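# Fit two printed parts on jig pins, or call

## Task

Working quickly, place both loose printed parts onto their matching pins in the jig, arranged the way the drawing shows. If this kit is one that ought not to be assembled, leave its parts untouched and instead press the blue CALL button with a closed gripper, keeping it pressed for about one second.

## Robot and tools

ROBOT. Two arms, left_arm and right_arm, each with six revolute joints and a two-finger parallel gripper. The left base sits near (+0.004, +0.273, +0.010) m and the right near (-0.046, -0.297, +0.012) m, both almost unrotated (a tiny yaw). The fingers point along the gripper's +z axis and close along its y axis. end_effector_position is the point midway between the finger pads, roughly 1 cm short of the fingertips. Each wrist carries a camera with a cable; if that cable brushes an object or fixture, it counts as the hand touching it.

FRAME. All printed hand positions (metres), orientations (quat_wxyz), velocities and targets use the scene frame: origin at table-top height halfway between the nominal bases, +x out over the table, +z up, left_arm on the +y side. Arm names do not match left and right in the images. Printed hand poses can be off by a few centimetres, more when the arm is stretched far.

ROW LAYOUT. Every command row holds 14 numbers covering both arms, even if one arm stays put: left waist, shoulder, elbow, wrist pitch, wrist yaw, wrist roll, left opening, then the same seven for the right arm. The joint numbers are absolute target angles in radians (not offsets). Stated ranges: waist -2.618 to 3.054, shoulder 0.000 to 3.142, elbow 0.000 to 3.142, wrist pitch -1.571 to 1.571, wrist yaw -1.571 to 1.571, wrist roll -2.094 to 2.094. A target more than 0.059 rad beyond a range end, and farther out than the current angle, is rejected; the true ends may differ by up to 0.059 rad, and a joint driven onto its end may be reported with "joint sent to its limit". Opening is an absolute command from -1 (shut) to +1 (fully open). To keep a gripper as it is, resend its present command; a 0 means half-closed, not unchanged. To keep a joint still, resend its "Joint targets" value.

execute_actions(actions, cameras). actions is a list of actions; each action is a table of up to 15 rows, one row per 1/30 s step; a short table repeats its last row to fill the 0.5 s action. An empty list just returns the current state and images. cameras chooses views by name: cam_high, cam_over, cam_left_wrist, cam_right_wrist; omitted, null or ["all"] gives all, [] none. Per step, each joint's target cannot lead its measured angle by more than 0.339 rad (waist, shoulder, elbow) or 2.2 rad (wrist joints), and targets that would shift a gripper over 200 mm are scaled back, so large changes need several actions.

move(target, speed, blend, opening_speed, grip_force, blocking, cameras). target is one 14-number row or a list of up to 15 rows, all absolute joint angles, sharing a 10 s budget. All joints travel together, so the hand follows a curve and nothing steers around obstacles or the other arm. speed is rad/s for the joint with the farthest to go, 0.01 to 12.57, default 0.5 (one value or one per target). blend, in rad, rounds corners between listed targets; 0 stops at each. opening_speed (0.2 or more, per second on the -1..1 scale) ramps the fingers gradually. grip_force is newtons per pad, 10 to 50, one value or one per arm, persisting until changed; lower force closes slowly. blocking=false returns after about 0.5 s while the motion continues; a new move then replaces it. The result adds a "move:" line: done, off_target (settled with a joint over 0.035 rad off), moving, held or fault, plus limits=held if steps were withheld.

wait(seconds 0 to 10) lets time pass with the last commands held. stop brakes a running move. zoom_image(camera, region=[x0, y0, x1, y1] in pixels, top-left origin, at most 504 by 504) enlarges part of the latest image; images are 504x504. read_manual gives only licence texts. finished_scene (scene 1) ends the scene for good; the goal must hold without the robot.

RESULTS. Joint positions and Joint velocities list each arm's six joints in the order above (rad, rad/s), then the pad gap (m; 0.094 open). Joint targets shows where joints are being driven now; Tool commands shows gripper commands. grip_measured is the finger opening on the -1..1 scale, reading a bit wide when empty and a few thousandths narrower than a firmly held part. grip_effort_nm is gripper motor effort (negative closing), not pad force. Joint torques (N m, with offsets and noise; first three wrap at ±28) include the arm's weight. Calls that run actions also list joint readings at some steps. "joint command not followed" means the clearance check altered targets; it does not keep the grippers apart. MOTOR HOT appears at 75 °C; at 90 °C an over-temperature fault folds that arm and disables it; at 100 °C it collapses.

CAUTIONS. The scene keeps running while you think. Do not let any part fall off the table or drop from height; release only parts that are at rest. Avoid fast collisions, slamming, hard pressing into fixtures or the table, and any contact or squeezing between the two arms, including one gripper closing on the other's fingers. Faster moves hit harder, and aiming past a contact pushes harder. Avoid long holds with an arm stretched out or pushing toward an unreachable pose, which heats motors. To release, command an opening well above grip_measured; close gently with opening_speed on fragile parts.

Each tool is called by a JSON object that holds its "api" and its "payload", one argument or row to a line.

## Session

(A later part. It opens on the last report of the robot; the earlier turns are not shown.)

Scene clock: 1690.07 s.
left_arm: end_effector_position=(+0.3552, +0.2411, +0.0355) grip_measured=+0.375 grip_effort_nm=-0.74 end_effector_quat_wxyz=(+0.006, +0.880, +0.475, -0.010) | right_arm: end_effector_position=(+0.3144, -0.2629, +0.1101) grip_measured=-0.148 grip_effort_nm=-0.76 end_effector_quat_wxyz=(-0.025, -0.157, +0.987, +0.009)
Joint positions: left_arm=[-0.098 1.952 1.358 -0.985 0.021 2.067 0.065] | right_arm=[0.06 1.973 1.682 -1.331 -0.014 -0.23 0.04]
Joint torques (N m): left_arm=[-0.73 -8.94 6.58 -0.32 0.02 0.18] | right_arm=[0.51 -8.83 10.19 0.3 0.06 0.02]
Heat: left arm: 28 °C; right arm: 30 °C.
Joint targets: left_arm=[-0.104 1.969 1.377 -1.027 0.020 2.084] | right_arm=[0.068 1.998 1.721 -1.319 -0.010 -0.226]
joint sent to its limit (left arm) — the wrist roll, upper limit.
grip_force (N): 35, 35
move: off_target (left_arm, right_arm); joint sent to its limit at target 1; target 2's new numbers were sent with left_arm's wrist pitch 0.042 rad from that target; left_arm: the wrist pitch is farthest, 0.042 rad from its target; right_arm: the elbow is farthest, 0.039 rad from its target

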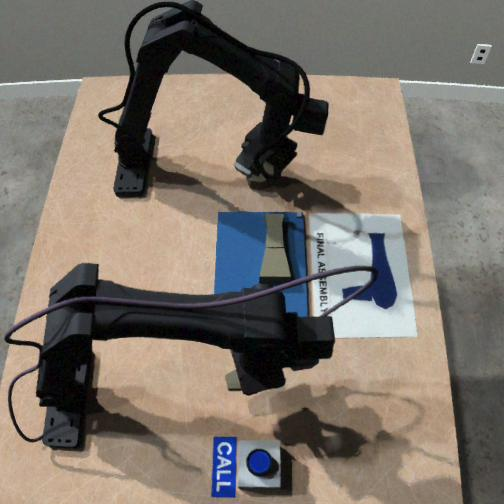

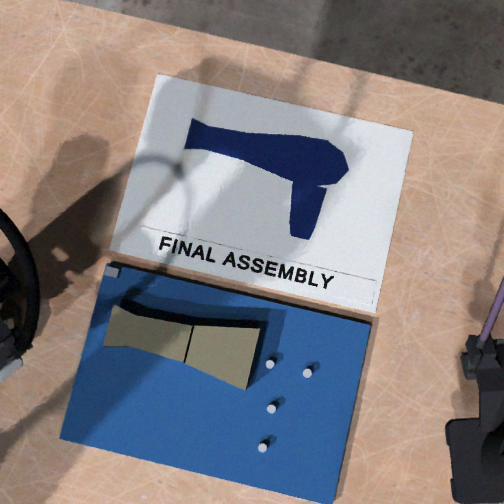

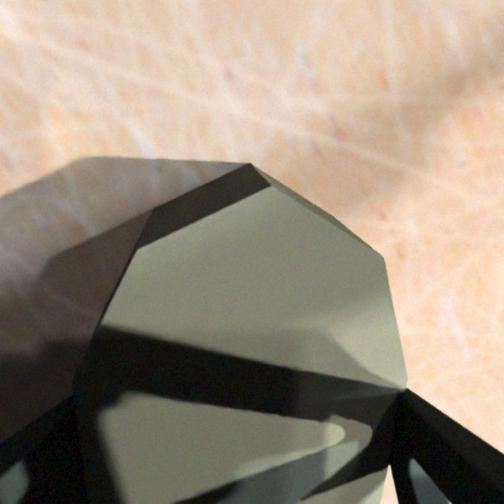

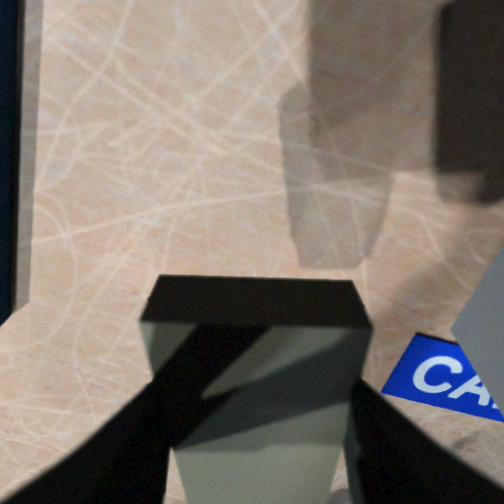

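{"api": "move", "payload": {
  "target": [
    [-0.104, 1.969, 1.377, -1.027, 0.02, 2.084, 0.7, 0.068, 1.998, 1.721, -1.319, -0.010, -0.226, -0.55],
    [-0.104, 1.900, 1.377, -1.027, 0.02, 2.084, 0.7, 0.068, 1.998, 1.721, -1.319, -0.010, -0.226, -0.55],
    [-0.104, 1.900, 1.377, -1.027, 0.02, 2.084, 0.15, 0.068, 1.998, 1.721, -1.319, -0.010, -0.226, -0.55]
  ],
  "speed": 0.3,
  "opening_speed": 0.6
}}

Scene clock: 1713.87 s.
left_arm: end_effector_position=(+0.3577, +0.2410, +0.0435) grip_measured=+0.152 grip_effort_nm=-0.10 end_effector_quat_wxyz=(+0.013, +0.880, +0.475, +0.000) | right_arm: end_effector_position=(+0.3144, -0.2629, +0.1101) grip_measured=-0.148 grip_effort_nm=-0.76 end_effector_quat_wxyz=(-0.025, -0.157, +0.987, +0.009)
Joint positions: left_arm=[-0.098 1.93 1.36 -0.987 0.021 2.067 0.054] | right_arm=[0.06 1.973 1.682 -1.331 -0.014 -0.23 0.04]
Joint torques (N m): left_arm=[-0.55 -13.3 6.42 -0.24 0.03 0.2] | right_arm=[0.54 -8.88 10.21 0.29 0.04 0.01]
Heat: left arm: 28 °C; right arm: 29 °C.
Joint targets: left_arm=[-0.104 1.900 1.377 -1.027 0.020 2.084] | right_arm=[0.068 1.998 1.721 -1.319 -0.010 -0.226]
grip_force (N): 35, 35
move: off_target (left_arm, right_arm); target 3's new numbers were sent with left_arm's wrist pitch 0.041 rad from that target; left_arm: the wrist pitch is farthest, 0.040 rad from its target; right_arm: the elbow is farthest, 0.039 rad from its target

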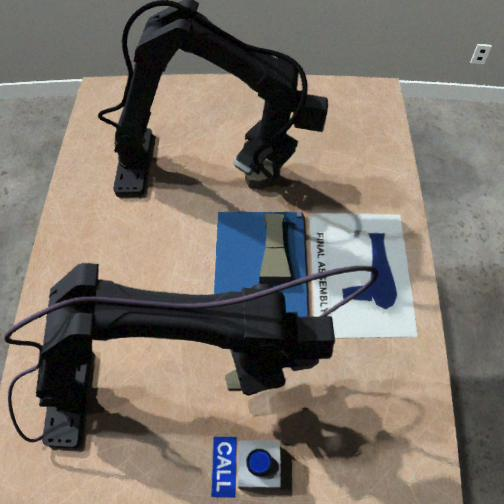

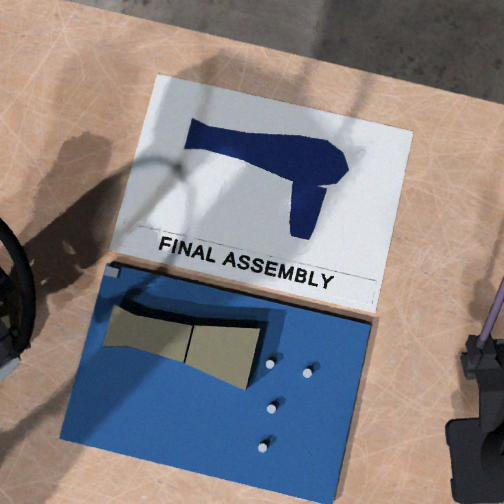

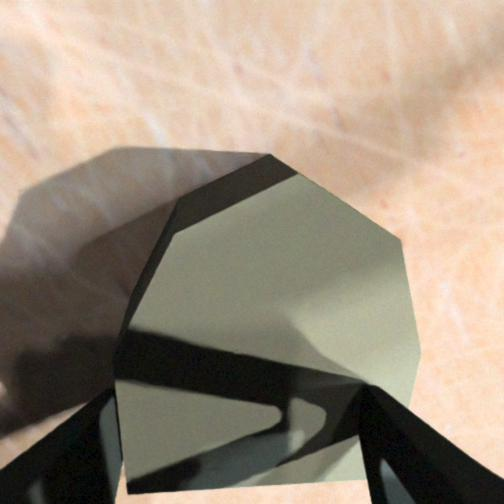

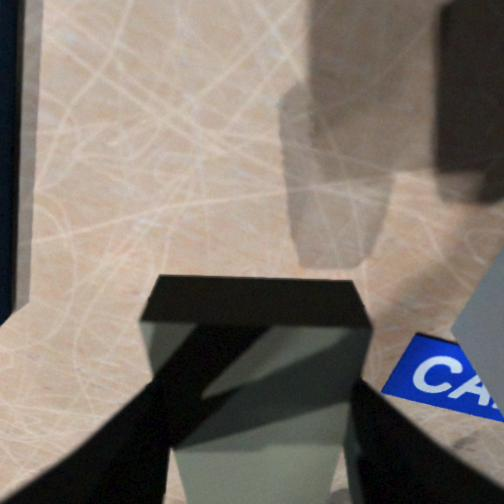

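{"api": "move", "payload": {
  "target": [
    [-0.104, 1.900, 1.377, -1.027, 0.02, 2.084, 0.7, 0.068, 1.998, 1.721, -1.319, -0.010, -0.226, -0.55],
    [-0.104, 1.978, 1.377, -1.027, 0.02, 2.084, 0.7, 0.068, 1.998, 1.721, -1.319, -0.010, -0.226, -0.55],
    [-0.104, 1.978, 1.377, -1.027, 0.02, 2.084, 0.15, 0.068, 1.998, 1.721, -1.319, -0.010, -0.226, -0.55]
  ],
  "speed": 0.2,
  "opening_speed": 0.6
}}

Scene clock: 1762.90 s.
left_arm: end_effector_position=(+0.3555, +0.2412, +0.0383) grip_measured=+0.360 grip_effort_nm=-0.73 end_effector_quat_wxyz=(+0.007, +0.880, +0.475, -0.008) | right_arm: end_effector_position=(+0.3144, -0.2629, +0.1101) grip_measured=-0.148 grip_effort_nm=-0.76 end_effector_quat_wxyz=(-0.025, -0.157, +0.987, +0.009)
Joint positions: left_arm=[-0.098 1.946 1.36 -0.99 0.021 2.068 0.064] | right_arm=[0.06 1.973 1.682 -1.331 -0.014 -0.23 0.04]
Joint torques (N m): left_arm=[-0.66 -7.35 6.37 -0.25 0.03 0.17] | right_arm=[0.54 -8.94 10.21 0.3 0.04 0.03]
Heat: left arm: 29 °C; right arm: 29 °C.
Joint targets: left_arm=[-0.104 1.978 1.377 -1.027 0.020 2.084] | right_arm=[0.068 1.998 1.721 -1.319 -0.010 -0.226]
grip_force (N): 35, 35
move: off_target (left_arm, right_arm); target 3's new numbers were sent with left_arm's wrist pitch 0.040 rad from that target; left_arm: the wrist pitch is farthest, 0.037 rad from its target; right_arm: the elbow is farthest, 0.039 rad from its target

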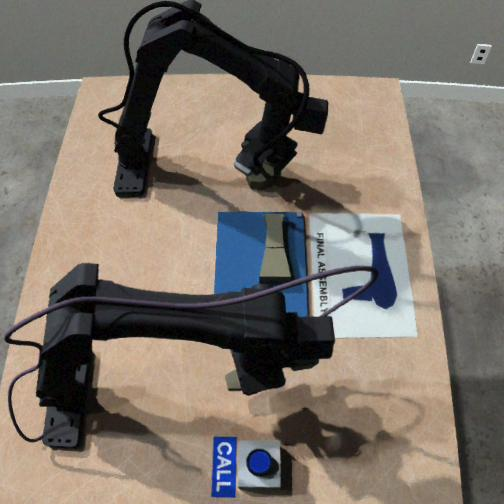

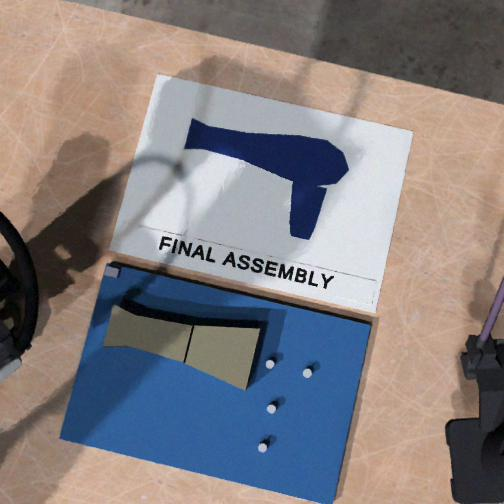

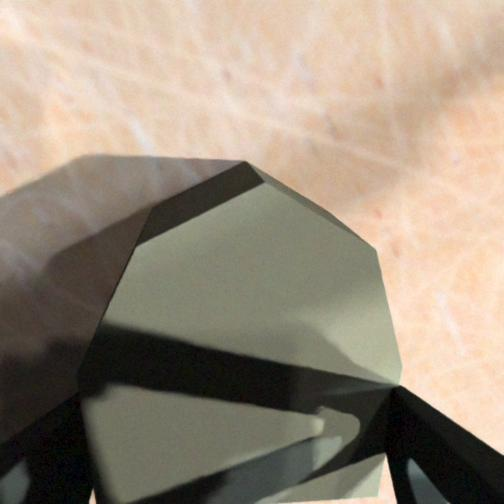

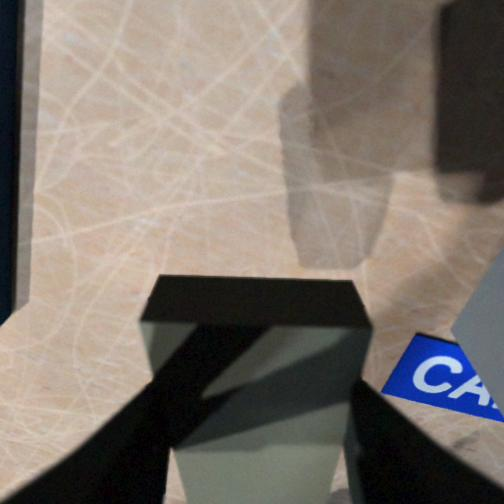

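{"api": "move", "payload": {
  "target": [
    [-0.104, 1.978, 1.377, -1.027, 0.02, 2.084, 0.85, 0.068, 1.998, 1.721, -1.319, -0.010, -0.226, -0.55],
    [-0.104, 1.735, 1.283, -0.975, 0.0, 2.084, 0.85, 0.068, 1.998, 1.721, -1.319, -0.010, -0.226, -0.55]
  ],
  "speed": 0.3,
  "opening_speed": 0.8
}}

Scene clock: 1943.63 s.
left_arm: end_effector_position=(+0.3587, +0.2439, +0.0864) grip_measured=+0.848 grip_effort_nm=0.09 end_effector_quat_wxyz=(+0.045, +0.877, +0.473, +0.065) | right_arm: end_effector_position=(+0.3144, -0.2629, +0.1101) grip_measured=-0.148 grip_effort_nm=-0.76 end_effector_quat_wxyz=(-0.025, -0.157, +0.987, +0.009)
Joint positions: left_arm=[-0.098 1.761 1.305 -0.957 0.004 2.068 0.087] | right_arm=[0.06 1.973 1.682 -1.331 -0.014 -0.23 0.04]
Joint torques (N m): left_arm=[-0.65 -11.49 3.88 0.26 -0.02 0.16] | right_arm=[0.57 -8.9 10.15 0.31 0.04 0.03]
Motor temperatures (°C): left_arm=[23 27 26 21 23 23 23] | right_arm=[20 28 30 22 21 21 23]
Heat: left arm: 27 °C; right arm: 30 °C.
Joint targets: left_arm=[-0.104 1.735 1.283 -0.975 0.000 2.084] | right_arm=[0.068 1.998 1.721 -1.319 -0.010 -0.226]
grip_force (N): 35, 35
move: off_target (right_arm); right_arm: the elbow is farthest, 0.039 rad from its target

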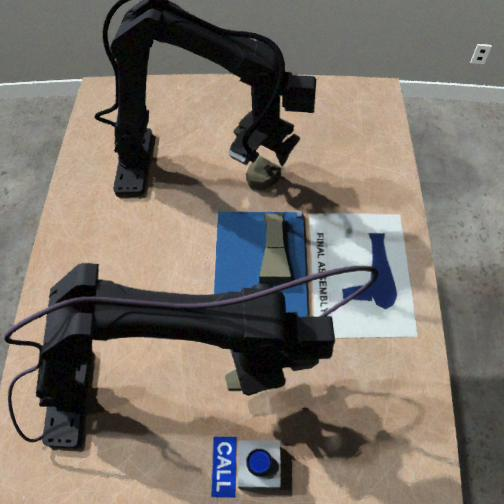

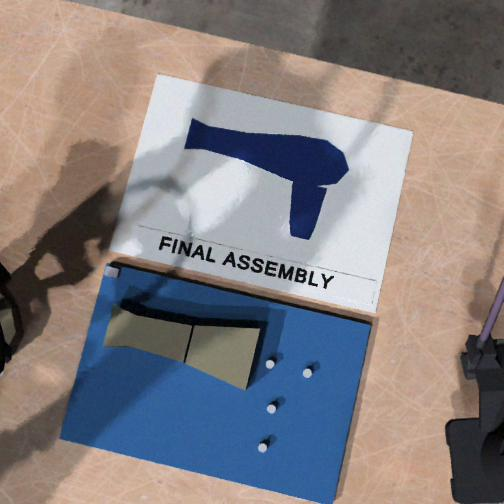

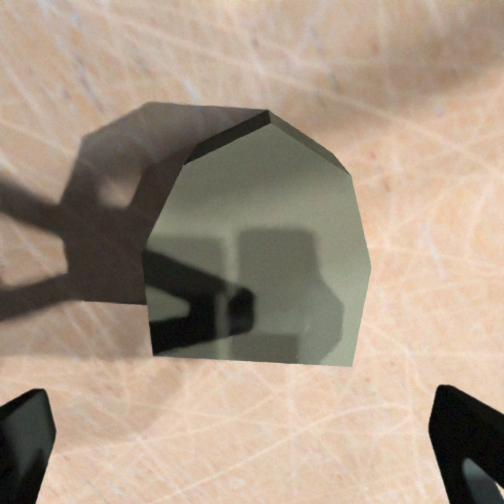

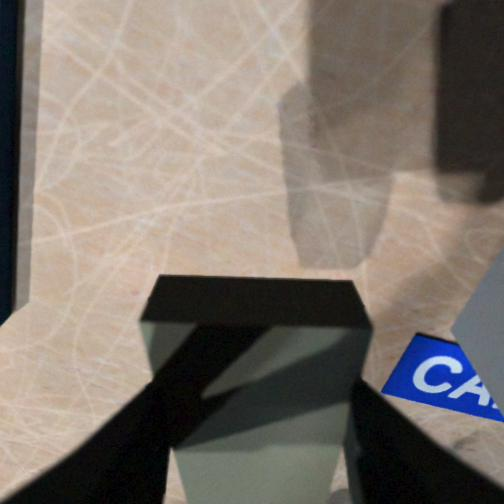

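{"api": "zoom_image", "payload": {
  "camera": "cam_left_wrist",
  "region": [120, 80, 400, 400]
}}

{"api": "zoom_image", "payload": {
  "camera": "cam_right_wrist",
  "region": [100, 230, 420, 504]
}}

Scaled by 1.575 from the camera's 504x504 image, which has a finer 720x720 frame.

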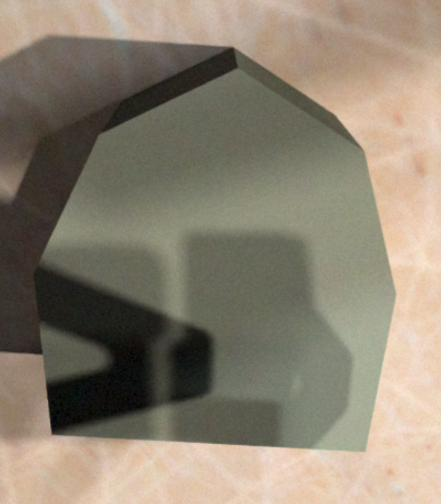

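Scaled by 1.575 from the camera's 504x504 image, which has a finer 720x720 frame.

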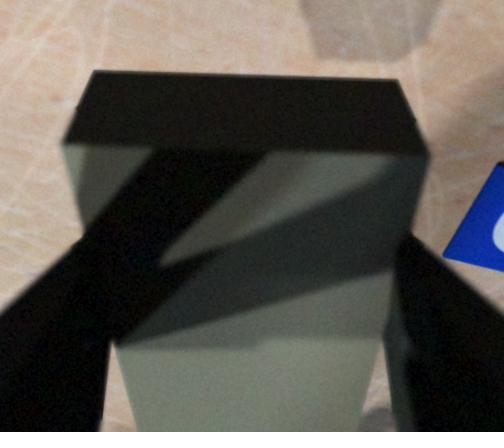

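{"api": "move", "payload": {
  "target": [-0.119, 1.804, 1.167, -0.8485, 0.0, 2.10, 0.85, 0.068, 1.998, 1.721, -1.319, -0.010, -0.226, -0.55],
  "speed": 0.3
}}

Scene clock: 1991.00 s.
left_arm: end_effector_position=(+0.3500, +0.2392, +0.0519) grip_measured=+0.848 grip_effort_nm=0.09 end_effector_quat_wxyz=(+0.042, +0.881, +0.467, +0.060) | right_arm: end_effector_position=(+0.3144, -0.2629, +0.1101) grip_measured=-0.148 grip_effort_nm=-0.76 end_effector_quat_wxyz=(-0.025, -0.157, +0.987, +0.009)
Joint positions: left_arm=[-0.114 1.778 1.184 -0.831 0.003 2.068 0.087] | right_arm=[0.06 1.973 1.682 -1.331 -0.014 -0.23 0.04]
Joint torques (N m): left_arm=[-0.64 -6.42 3.96 0.22 -0.02 0.18] | right_arm=[0.58 -8.87 10.25 0.29 0.04 0.03]
Heat: left arm: 28 °C; right arm: 30 °C.
Joint targets: left_arm=[-0.119 1.804 1.167 -0.849 0.000 2.084] | right_arm=[0.068 1.998 1.721 -1.319 -0.010 -0.226]
joint sent to its limit (left arm) — the wrist roll, upper limit.
grip_force (N): 35, 35
move: off_target (right_arm); right_arm: the elbow is farthest, 0.039 rad from its target

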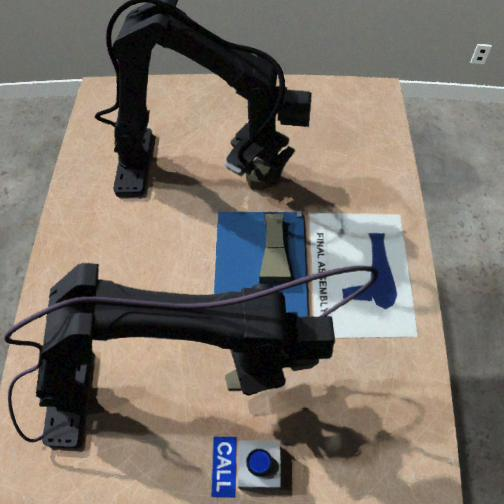

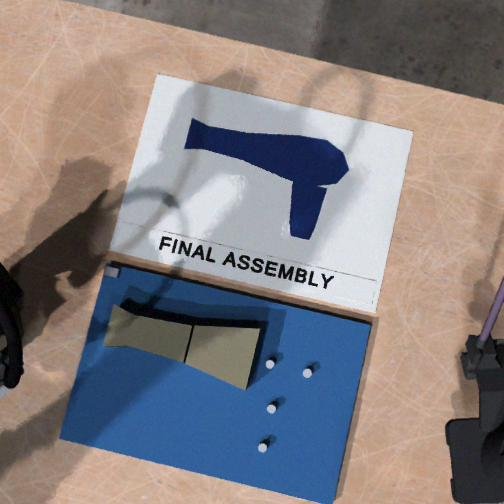

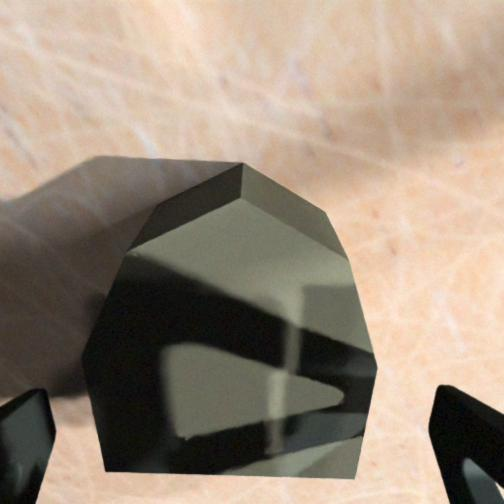

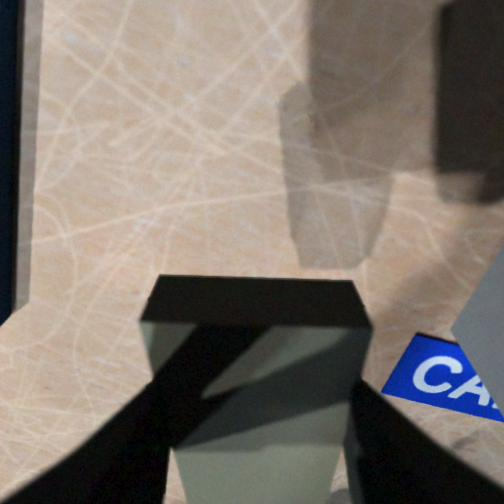

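{"api": "move", "payload": {
  "target": [
    [-0.119, 1.8255, 1.1615, -0.8205, 0.0, 2.084, 0.85, 0.068, 1.998, 1.721, -1.319, -0.010, -0.226, -0.55],
    [-0.119, 1.8255, 1.1615, -0.8205, 0.0, 2.084, 0.15, 0.068, 1.998, 1.721, -1.319, -0.010, -0.226, -0.55]
  ],
  "speed": 0.2,
  "opening_speed": 0.6
}}

Scene clock: 2018.03 s.
left_arm: end_effector_position=(+0.3557, +0.2389, +0.0470) grip_measured=+0.335 grip_effort_nm=-0.71 end_effector_quat_wxyz=(+0.044, +0.881, +0.466, +0.065) | right_arm: end_effector_position=(+0.3144, -0.2629, +0.1101) grip_measured=-0.148 grip_effort_nm=-0.76 end_effector_quat_wxyz=(-0.025, -0.157, +0.987, +0.009)
Joint positions: left_arm=[-0.114 1.796 1.184 -0.802 0.002 2.068 0.063] | right_arm=[0.06 1.973 1.682 -1.331 -0.014 -0.23 0.04]
Joint torques (N m): left_arm=[-0.59 -6.37 3.59 0.27 0 0.16] | right_arm=[0.57 -8.85 10.22 0.29 0.06 0.02]
Heat: left arm: 28 °C; right arm: 31 °C.
Joint targets: left_arm=[-0.119 1.826 1.162 -0.821 0.000 2.084] | right_arm=[0.068 1.998 1.721 -1.319 -0.010 -0.226]
grip_force (N): 35, 35
move: off_target (right_arm); right_arm: the elbow is farthest, 0.039 rad from its target

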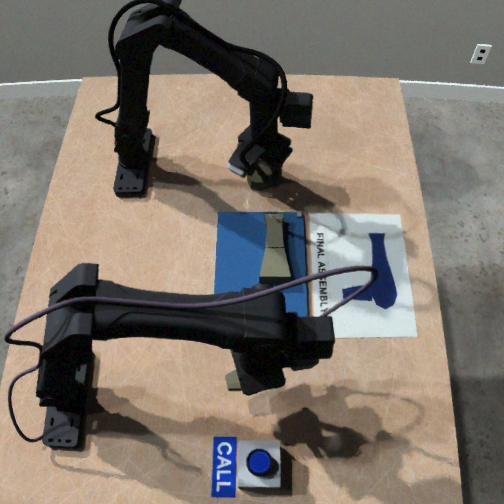

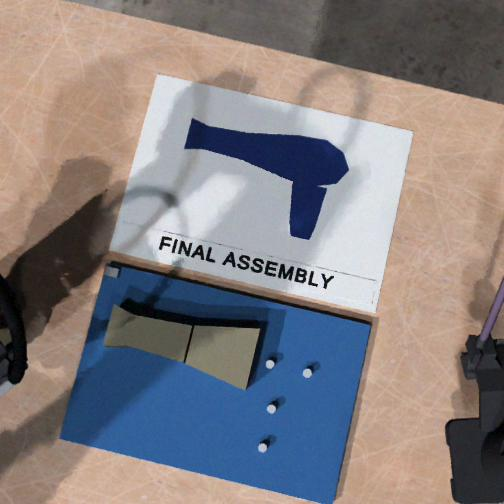

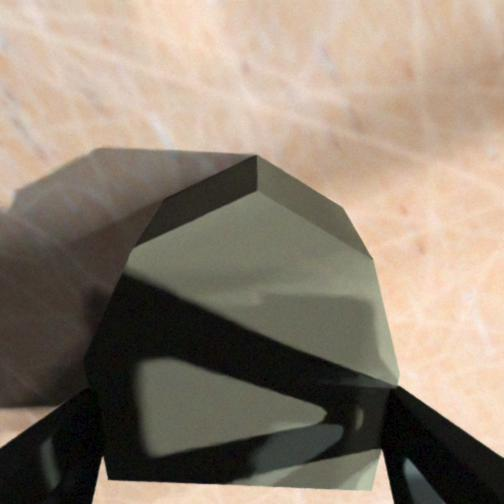

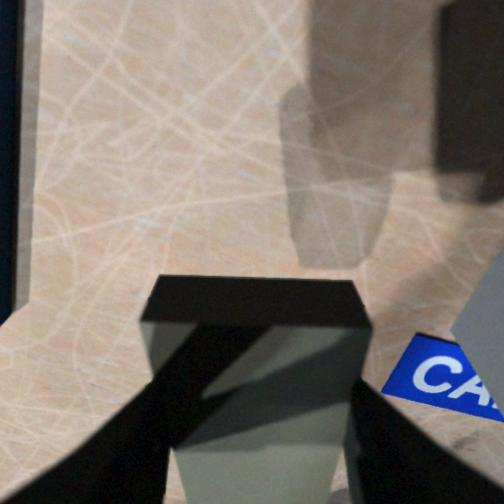

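{"api": "move", "payload": {
  "target": [
    [-0.119, 1.75, 1.361, -1.046, 0.0, 2.07, 0.15, 0.068, 1.998, 1.721, -1.319, -0.010, -0.226, -0.55],
    [-0.7055, 2.42, 2.42, -1.448, 0.0, 0.8795, 0.15, 0.068, 1.998, 1.721, -1.319, -0.010, -0.226, -0.55]
  ],
  "speed": [0.35, 0.8],
  "blend": [0.05, 0]
}}

Scene clock: 2102.03 s.
left_arm: end_effector_position=(+0.3877, -0.0444, +0.1259) grip_measured=+0.332 grip_effort_nm=-0.74 end_effector_quat_wxyz=(+0.084, +0.709, +0.700, +0.010) | right_arm: end_effector_position=(+0.3144, -0.2629, +0.1101) grip_measured=-0.148 grip_effort_nm=-0.76 end_effector_quat_wxyz=(-0.025, -0.157, +0.987, +0.009)
Joint positions: left_arm=[-0.709 2.382 2.393 -1.411 -0.003 0.888 0.063] | right_arm=[0.06 1.973 1.682 -1.331 -0.014 -0.23 0.04]
Joint torques (N m): left_arm=[0.24 -11.19 7.56 0.09 0.05 -0.14] | right_arm=[0.58 -8.84 10.19 0.3 0.04 0.03]
Heat: left arm: 27 °C; right arm: 31 °C.
Joint targets: left_arm=[-0.706 2.420 2.420 -1.448 0.000 0.880] | right_arm=[0.068 1.998 1.721 -1.319 -0.010 -0.226]
grip_force (N): 35, 35
move: off_target (left_arm, right_arm); left_arm: the shoulder is farthest, 0.038 rad from its target; right_arm: the elbow is farthest, 0.039 rad from its target

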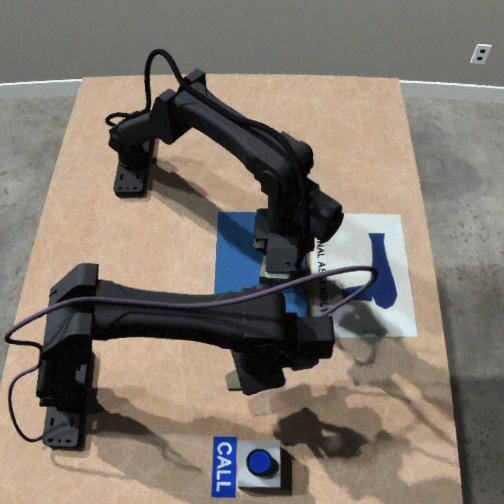

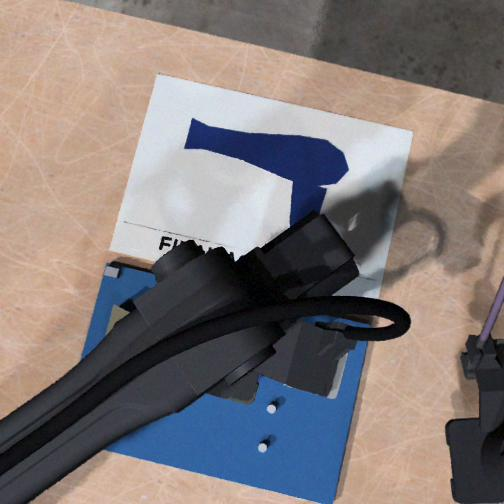

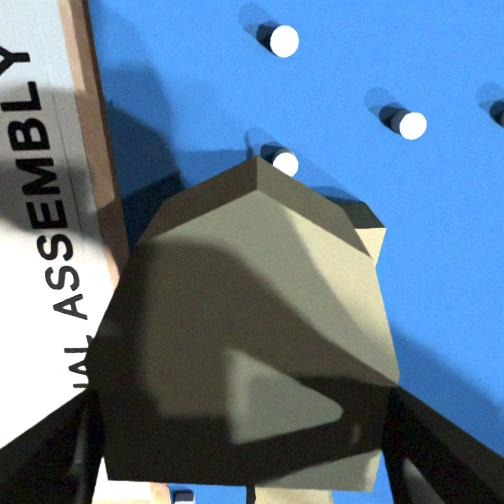

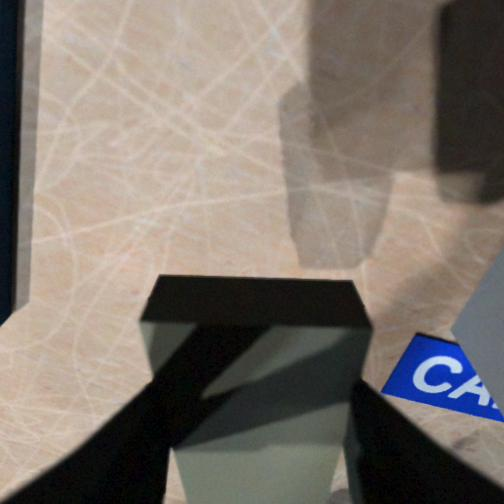

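{"api": "move", "payload": {
  "target": [-0.805, 2.627, 2.68, -1.525, 0.003, 0.727, 0.15, 0.068, 1.998, 1.721, -1.319, -0.010, -0.226, -0.55],
  "speed": 0.4
}}

Scene clock: 2222.40 s.
left_arm: end_effector_position=(+0.3718, -0.0971, +0.0956) grip_measured=+0.332 grip_effort_nm=-0.75 end_effector_quat_wxyz=(+0.074, +0.690, +0.720, -0.001) | right_arm: end_effector_position=(+0.3144, -0.2629, +0.1101) grip_measured=-0.148 grip_effort_nm=-0.76 end_effector_quat_wxyz=(-0.025, -0.157, +0.987, +0.009)
Joint positions: left_arm=[-0.806 2.588 2.653 -1.488 -0.003 0.735 0.063] | right_arm=[0.06 1.973 1.682 -1.331 -0.014 -0.23 0.04]
Joint torques (N m): left_arm=[0.1 -12.34 7.41 0.06 0.12 -0.09] | right_arm=[0.53 -8.85 10.25 0.28 0.05 0.01]
Motor temperatures (°C): left_arm=[23 32 27 21 23 23 23] | right_arm=[20 27 32 22 21 21 23]
Heat: left arm: 32 °C; right arm: 32 °C.
Joint targets: left_arm=[-0.805 2.627 2.680 -1.525 0.003 0.727] | right_arm=[0.068 1.998 1.721 -1.319 -0.010 -0.226]
grip_force (N): 35, 35
move: off_target (left_arm, right_arm); left_arm: the shoulder is farthest, 0.039 rad from its target; right_arm: the elbow is farthest, 0.039 rad from its target

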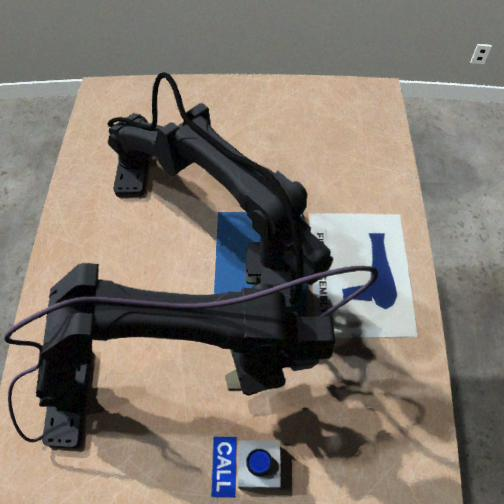

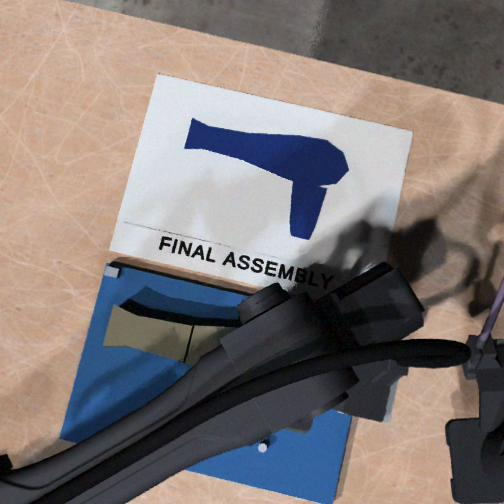

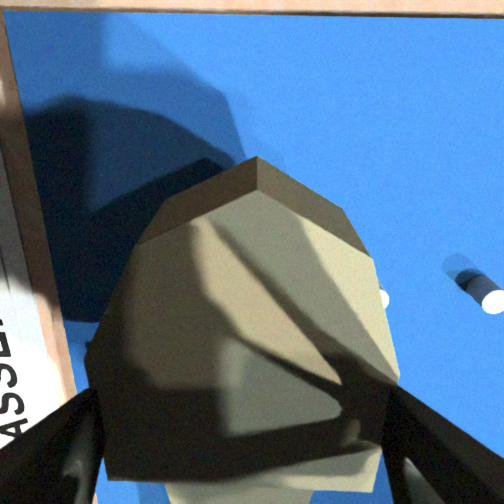

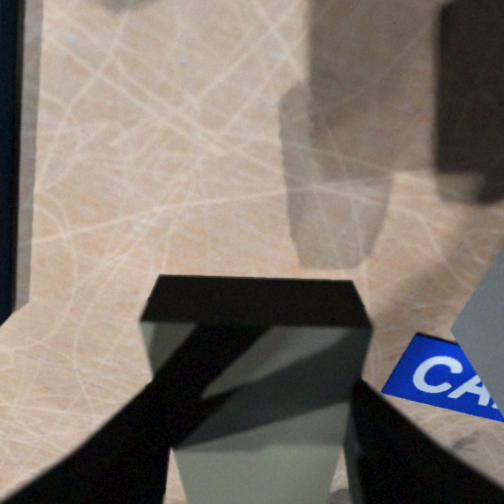

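{"api": "move", "payload": {
  "target": [-0.805, 2.480, 2.379, -1.325, 0.003, 0.727, 0.15, 0.068, 1.998, 1.721, -1.319, -0.010, -0.226, -0.55],
  "speed": 0.3
}}

Scene clock: 2282.40 s.
left_arm: end_effector_position=(+0.3695, -0.0948, +0.0745) grip_measured=+0.332 grip_effort_nm=-0.74 end_effector_quat_wxyz=(+0.075, +0.689, +0.721, -0.001) | right_arm: end_effector_position=(+0.3144, -0.2629, +0.1101) grip_measured=-0.148 grip_effort_nm=-0.76 end_effector_quat_wxyz=(-0.025, -0.157, +0.987, +0.009)
Joint positions: left_arm=[-0.806 2.503 2.407 -1.326 -0.003 0.734 0.063] | right_arm=[0.06 1.973 1.682 -1.331 -0.014 -0.23 0.04]
Joint torques (N m): left_arm=[0.12 -17.99 3.45 0.45 0.1 -0.1] | right_arm=[0.55 -8.88 10.18 0.31 0.05 0.04]
Heat: left arm: 31 °C; right arm: 32 °C.
Joint targets: left_arm=[-0.805 2.480 2.379 -1.325 0.003 0.727] | right_arm=[0.068 1.998 1.721 -1.319 -0.010 -0.226]
grip_force (N): 35, 35
move: off_target (right_arm); right_arm: the elbow is farthest, 0.039 rad from its target

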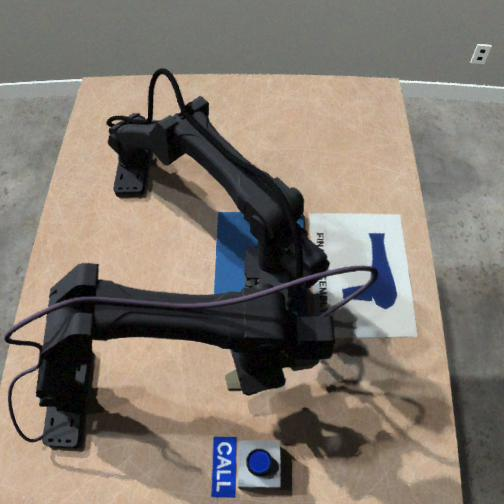

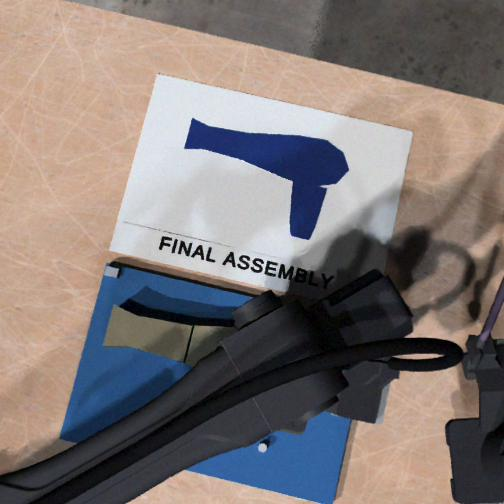

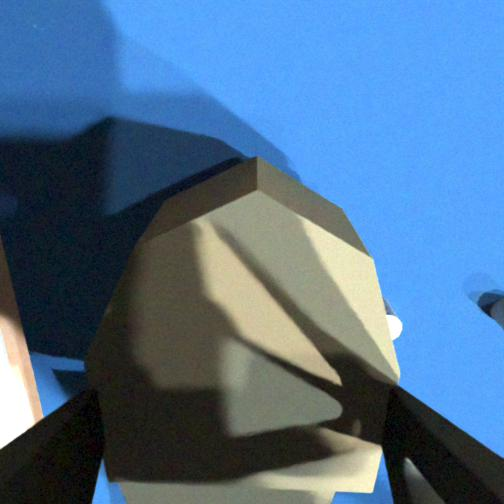

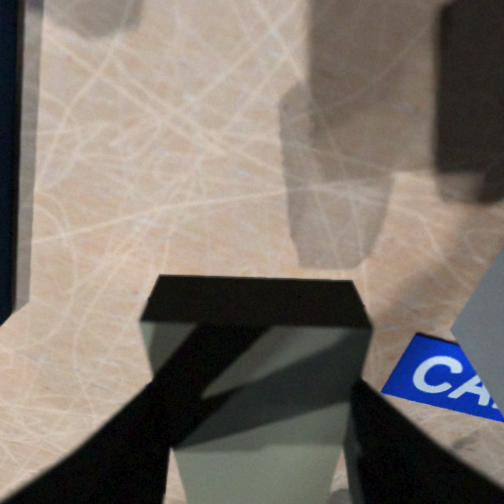

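{"api": "zoom_image", "payload": {
  "camera": "cam_left_wrist",
  "region": [340, 240, 504, 404]
}}

{"api": "zoom_image", "payload": {
  "camera": "cam_left_wrist",
  "region": [60, 340, 400, 504]
}}

Scaled by 3.073 from the camera's 504x504 image, which has a finer 720x720 frame.

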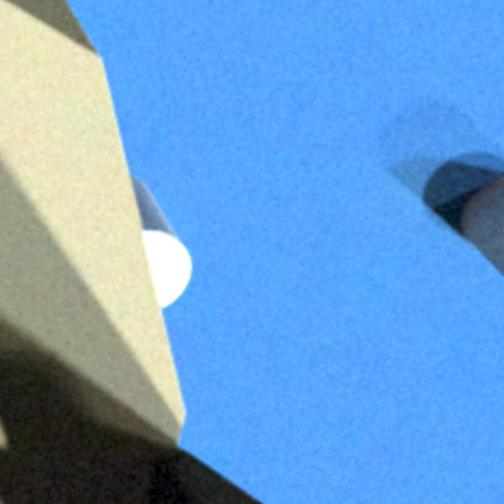

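Scaled by 1.482 from the camera's 504x504 image, which has a finer 720x720 frame.

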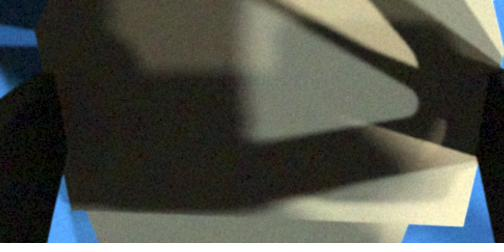

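{"api": "move", "payload": {
  "target": [-0.802, 2.555, 2.377, -1.304, 0.003, 0.706, 0.15, 0.068, 1.998, 1.721, -1.319, -0.010, -0.226, -0.55],
  "speed": 0.15
}}

Scene clock: 2482.27 s.
left_arm: end_effector_position=(+0.3704, -0.0957, +0.0747) grip_measured=+0.332 grip_effort_nm=-0.75 end_effector_quat_wxyz=(+0.077, +0.683, +0.727, -0.001) | right_arm: end_effector_position=(+0.3144, -0.2629, +0.1101) grip_measured=-0.148 grip_effort_nm=-0.76 end_effector_quat_wxyz=(-0.025, -0.157, +0.987, +0.009)
Joint positions: left_arm=[-0.806 2.503 2.407 -1.321 -0.003 0.716 0.063] | right_arm=[0.06 1.973 1.682 -1.331 -0.014 -0.23 0.04]
Joint torques (N m): left_arm=[0.46 -10.81 3.37 0.61 0.08 -0.15] | right_arm=[0.57 -8.87 10.19 0.29 0.05 0.03]
Motor temperatures (°C): left_arm=[23 37 24 22 22 23 23] | right_arm=[20 27 33 22 21 21 23]
Heat: left arm: 37 °C; right arm: 33 °C.
Joint targets: left_arm=[-0.802 2.555 2.377 -1.304 0.003 0.706] | right_arm=[0.068 1.998 1.721 -1.319 -0.010 -0.226]
grip_force (N): 35, 35
move: off_target (left_arm, right_arm); left_arm: the shoulder is farthest, 0.052 rad from its target; right_arm: the elbow is farthest, 0.039 rad from its target

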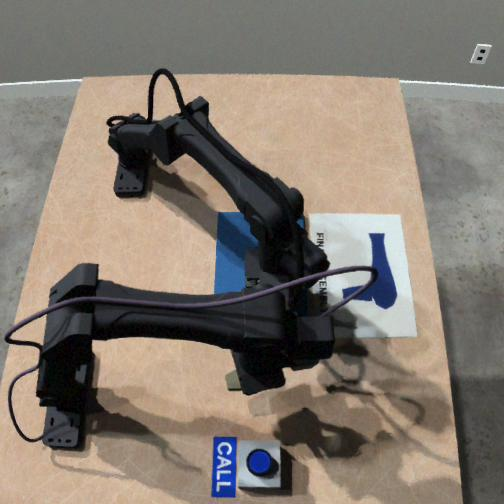

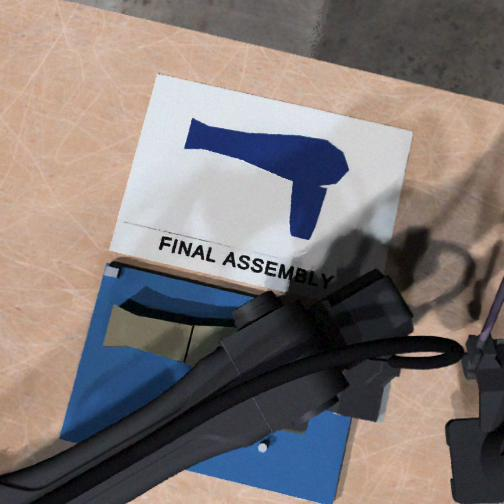

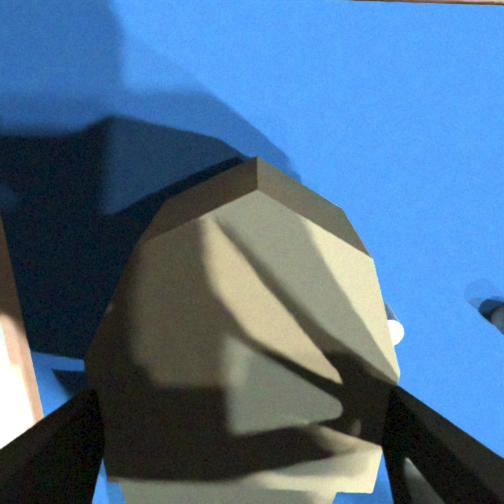

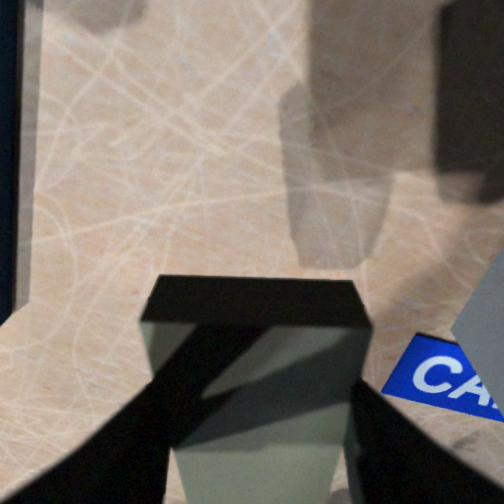

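{"api": "move", "payload": {
  "target": [
    [-0.785, 2.435, 2.377, -1.290, 0.003, 0.706, 0.15, 0.068, 1.998, 1.721, -1.319, -0.010, -0.226, -0.55],
    [-0.803, 2.560, 2.377, -1.292, 0.003, 0.706, 0.15, 0.068, 1.998, 1.721, -1.319, -0.010, -0.226, -0.55]
  ],
  "speed": 0.25
}}

Scene clock: 2506.10 s.
left_arm: end_effector_position=(+0.3807, -0.0971, +0.0759) grip_measured=+0.332 grip_effort_nm=-0.74 end_effector_quat_wxyz=(+0.095, +0.676, +0.730, -0.001) | right_arm: end_effector_position=(+0.3144, -0.2629, +0.1101) grip_measured=-0.148 grip_effort_nm=-0.76 end_effector_quat_wxyz=(-0.025, -0.157, +0.987, +0.009)
Joint positions: left_arm=[-0.795 2.497 2.394 -1.278 -0.005 0.713 0.063] | right_arm=[0.06 1.973 1.682 -1.331 -0.014 -0.23 0.04]
Joint torques (N m): left_arm=[-0.87 -9.98 4.31 0.35 0.06 -0.08] | right_arm=[0.59 -8.9 10.17 0.3 0.05 0.02]
Heat: left arm: 36 °C; right arm: 33 °C.
Joint targets: left_arm=[-0.803 2.560 2.377 -1.292 0.003 0.706] | right_arm=[0.068 1.998 1.721 -1.319 -0.010 -0.226]
grip_force (N): 35, 35
move: off_target (left_arm, right_arm); left_arm: the shoulder is farthest, 0.063 rad from its target; right_arm: the elbow is farthest, 0.039 rad from its target

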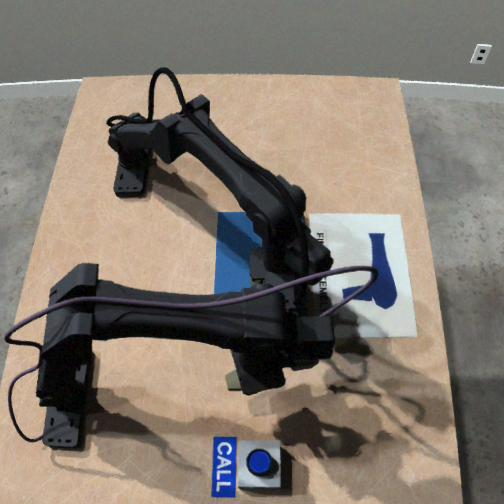

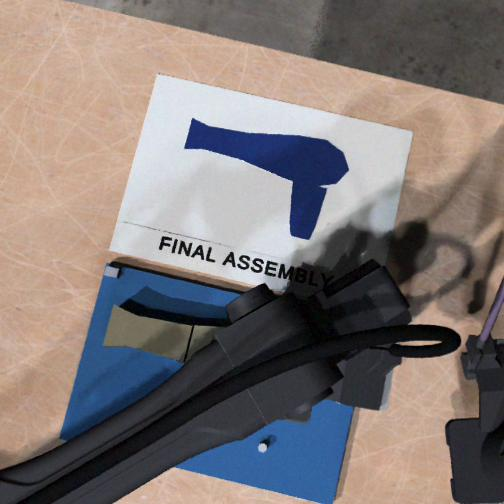

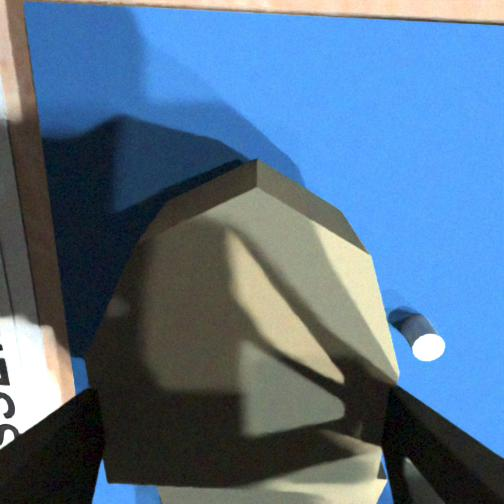

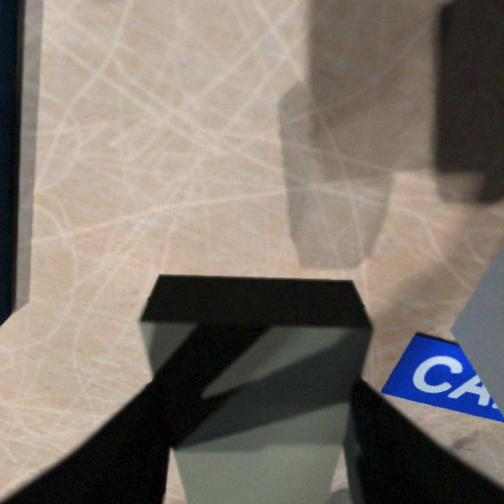

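{"api": "move", "payload": {
  "target": [
    [-0.800, 2.44, 2.40, -1.31, 0.003, 0.706, 0.15, 0.068, 1.998, 1.721, -1.319, -0.010, -0.226, -0.55],
    [-0.805, 2.627, 2.68, -1.525, 0.003, 0.706, 0.15, 0.068, 1.998, 1.721, -1.319, -0.010, -0.226, -0.55]
  ],
  "speed": 0.3
}}

Scene clock: 2553.53 s.
left_arm: end_effector_position=(+0.3747, -0.0942, +0.0956) grip_measured=+0.332 grip_effort_nm=-0.75 end_effector_quat_wxyz=(+0.074, +0.679, +0.730, +0.000) | right_arm: end_effector_position=(+0.3144, -0.2629, +0.1101) grip_measured=-0.148 grip_effort_nm=-0.76 end_effector_quat_wxyz=(-0.025, -0.157, +0.987, +0.009)
Joint positions: left_arm=[-0.799 2.588 2.653 -1.488 -0.005 0.713 0.063] | right_arm=[0.06 1.973 1.682 -1.331 -0.014 -0.23 0.04]
Joint torques (N m): left_arm=[-0.62 -12.33 7.49 0.05 0.1 -0.13] | right_arm=[0.54 -8.88 10.19 0.31 0.05 0.02]
Heat: left arm: 34 °C; right arm: 34 °C.
Joint targets: left_arm=[-0.805 2.627 2.680 -1.525 0.003 0.706] | right_arm=[0.068 1.998 1.721 -1.319 -0.010 -0.226]
grip_force (N): 35, 35
move: off_target (left_arm, right_arm); left_arm: the shoulder is farthest, 0.039 rad from its target; right_arm: the elbow is farthest, 0.039 rad from its target

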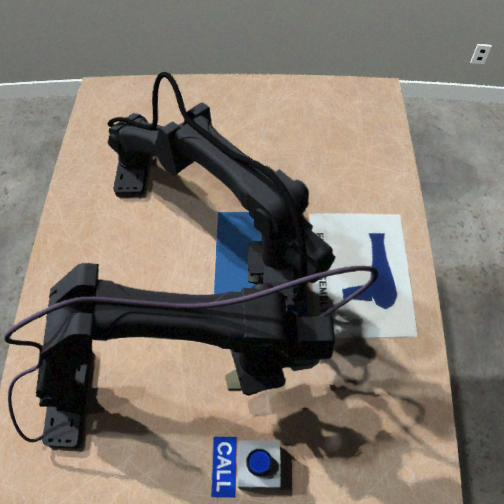

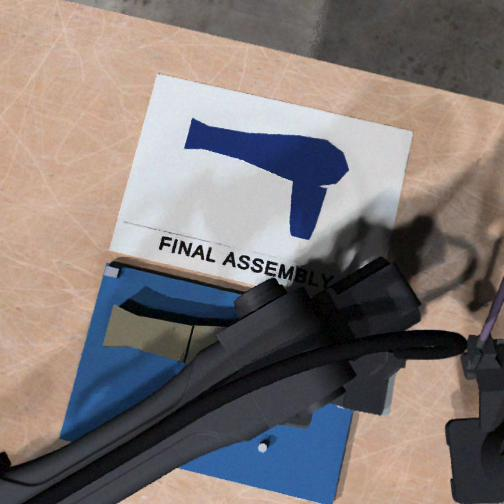

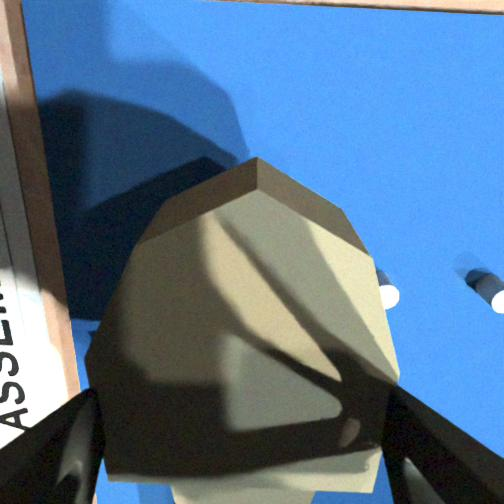

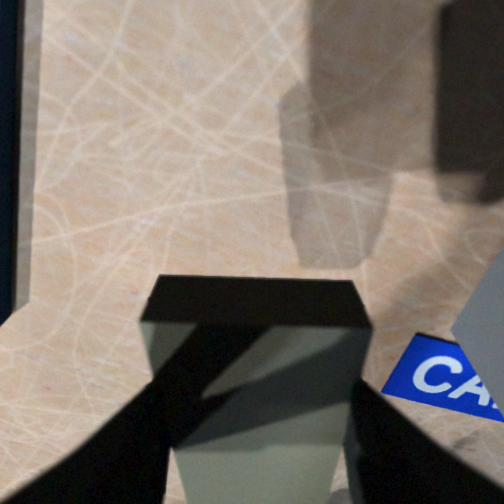

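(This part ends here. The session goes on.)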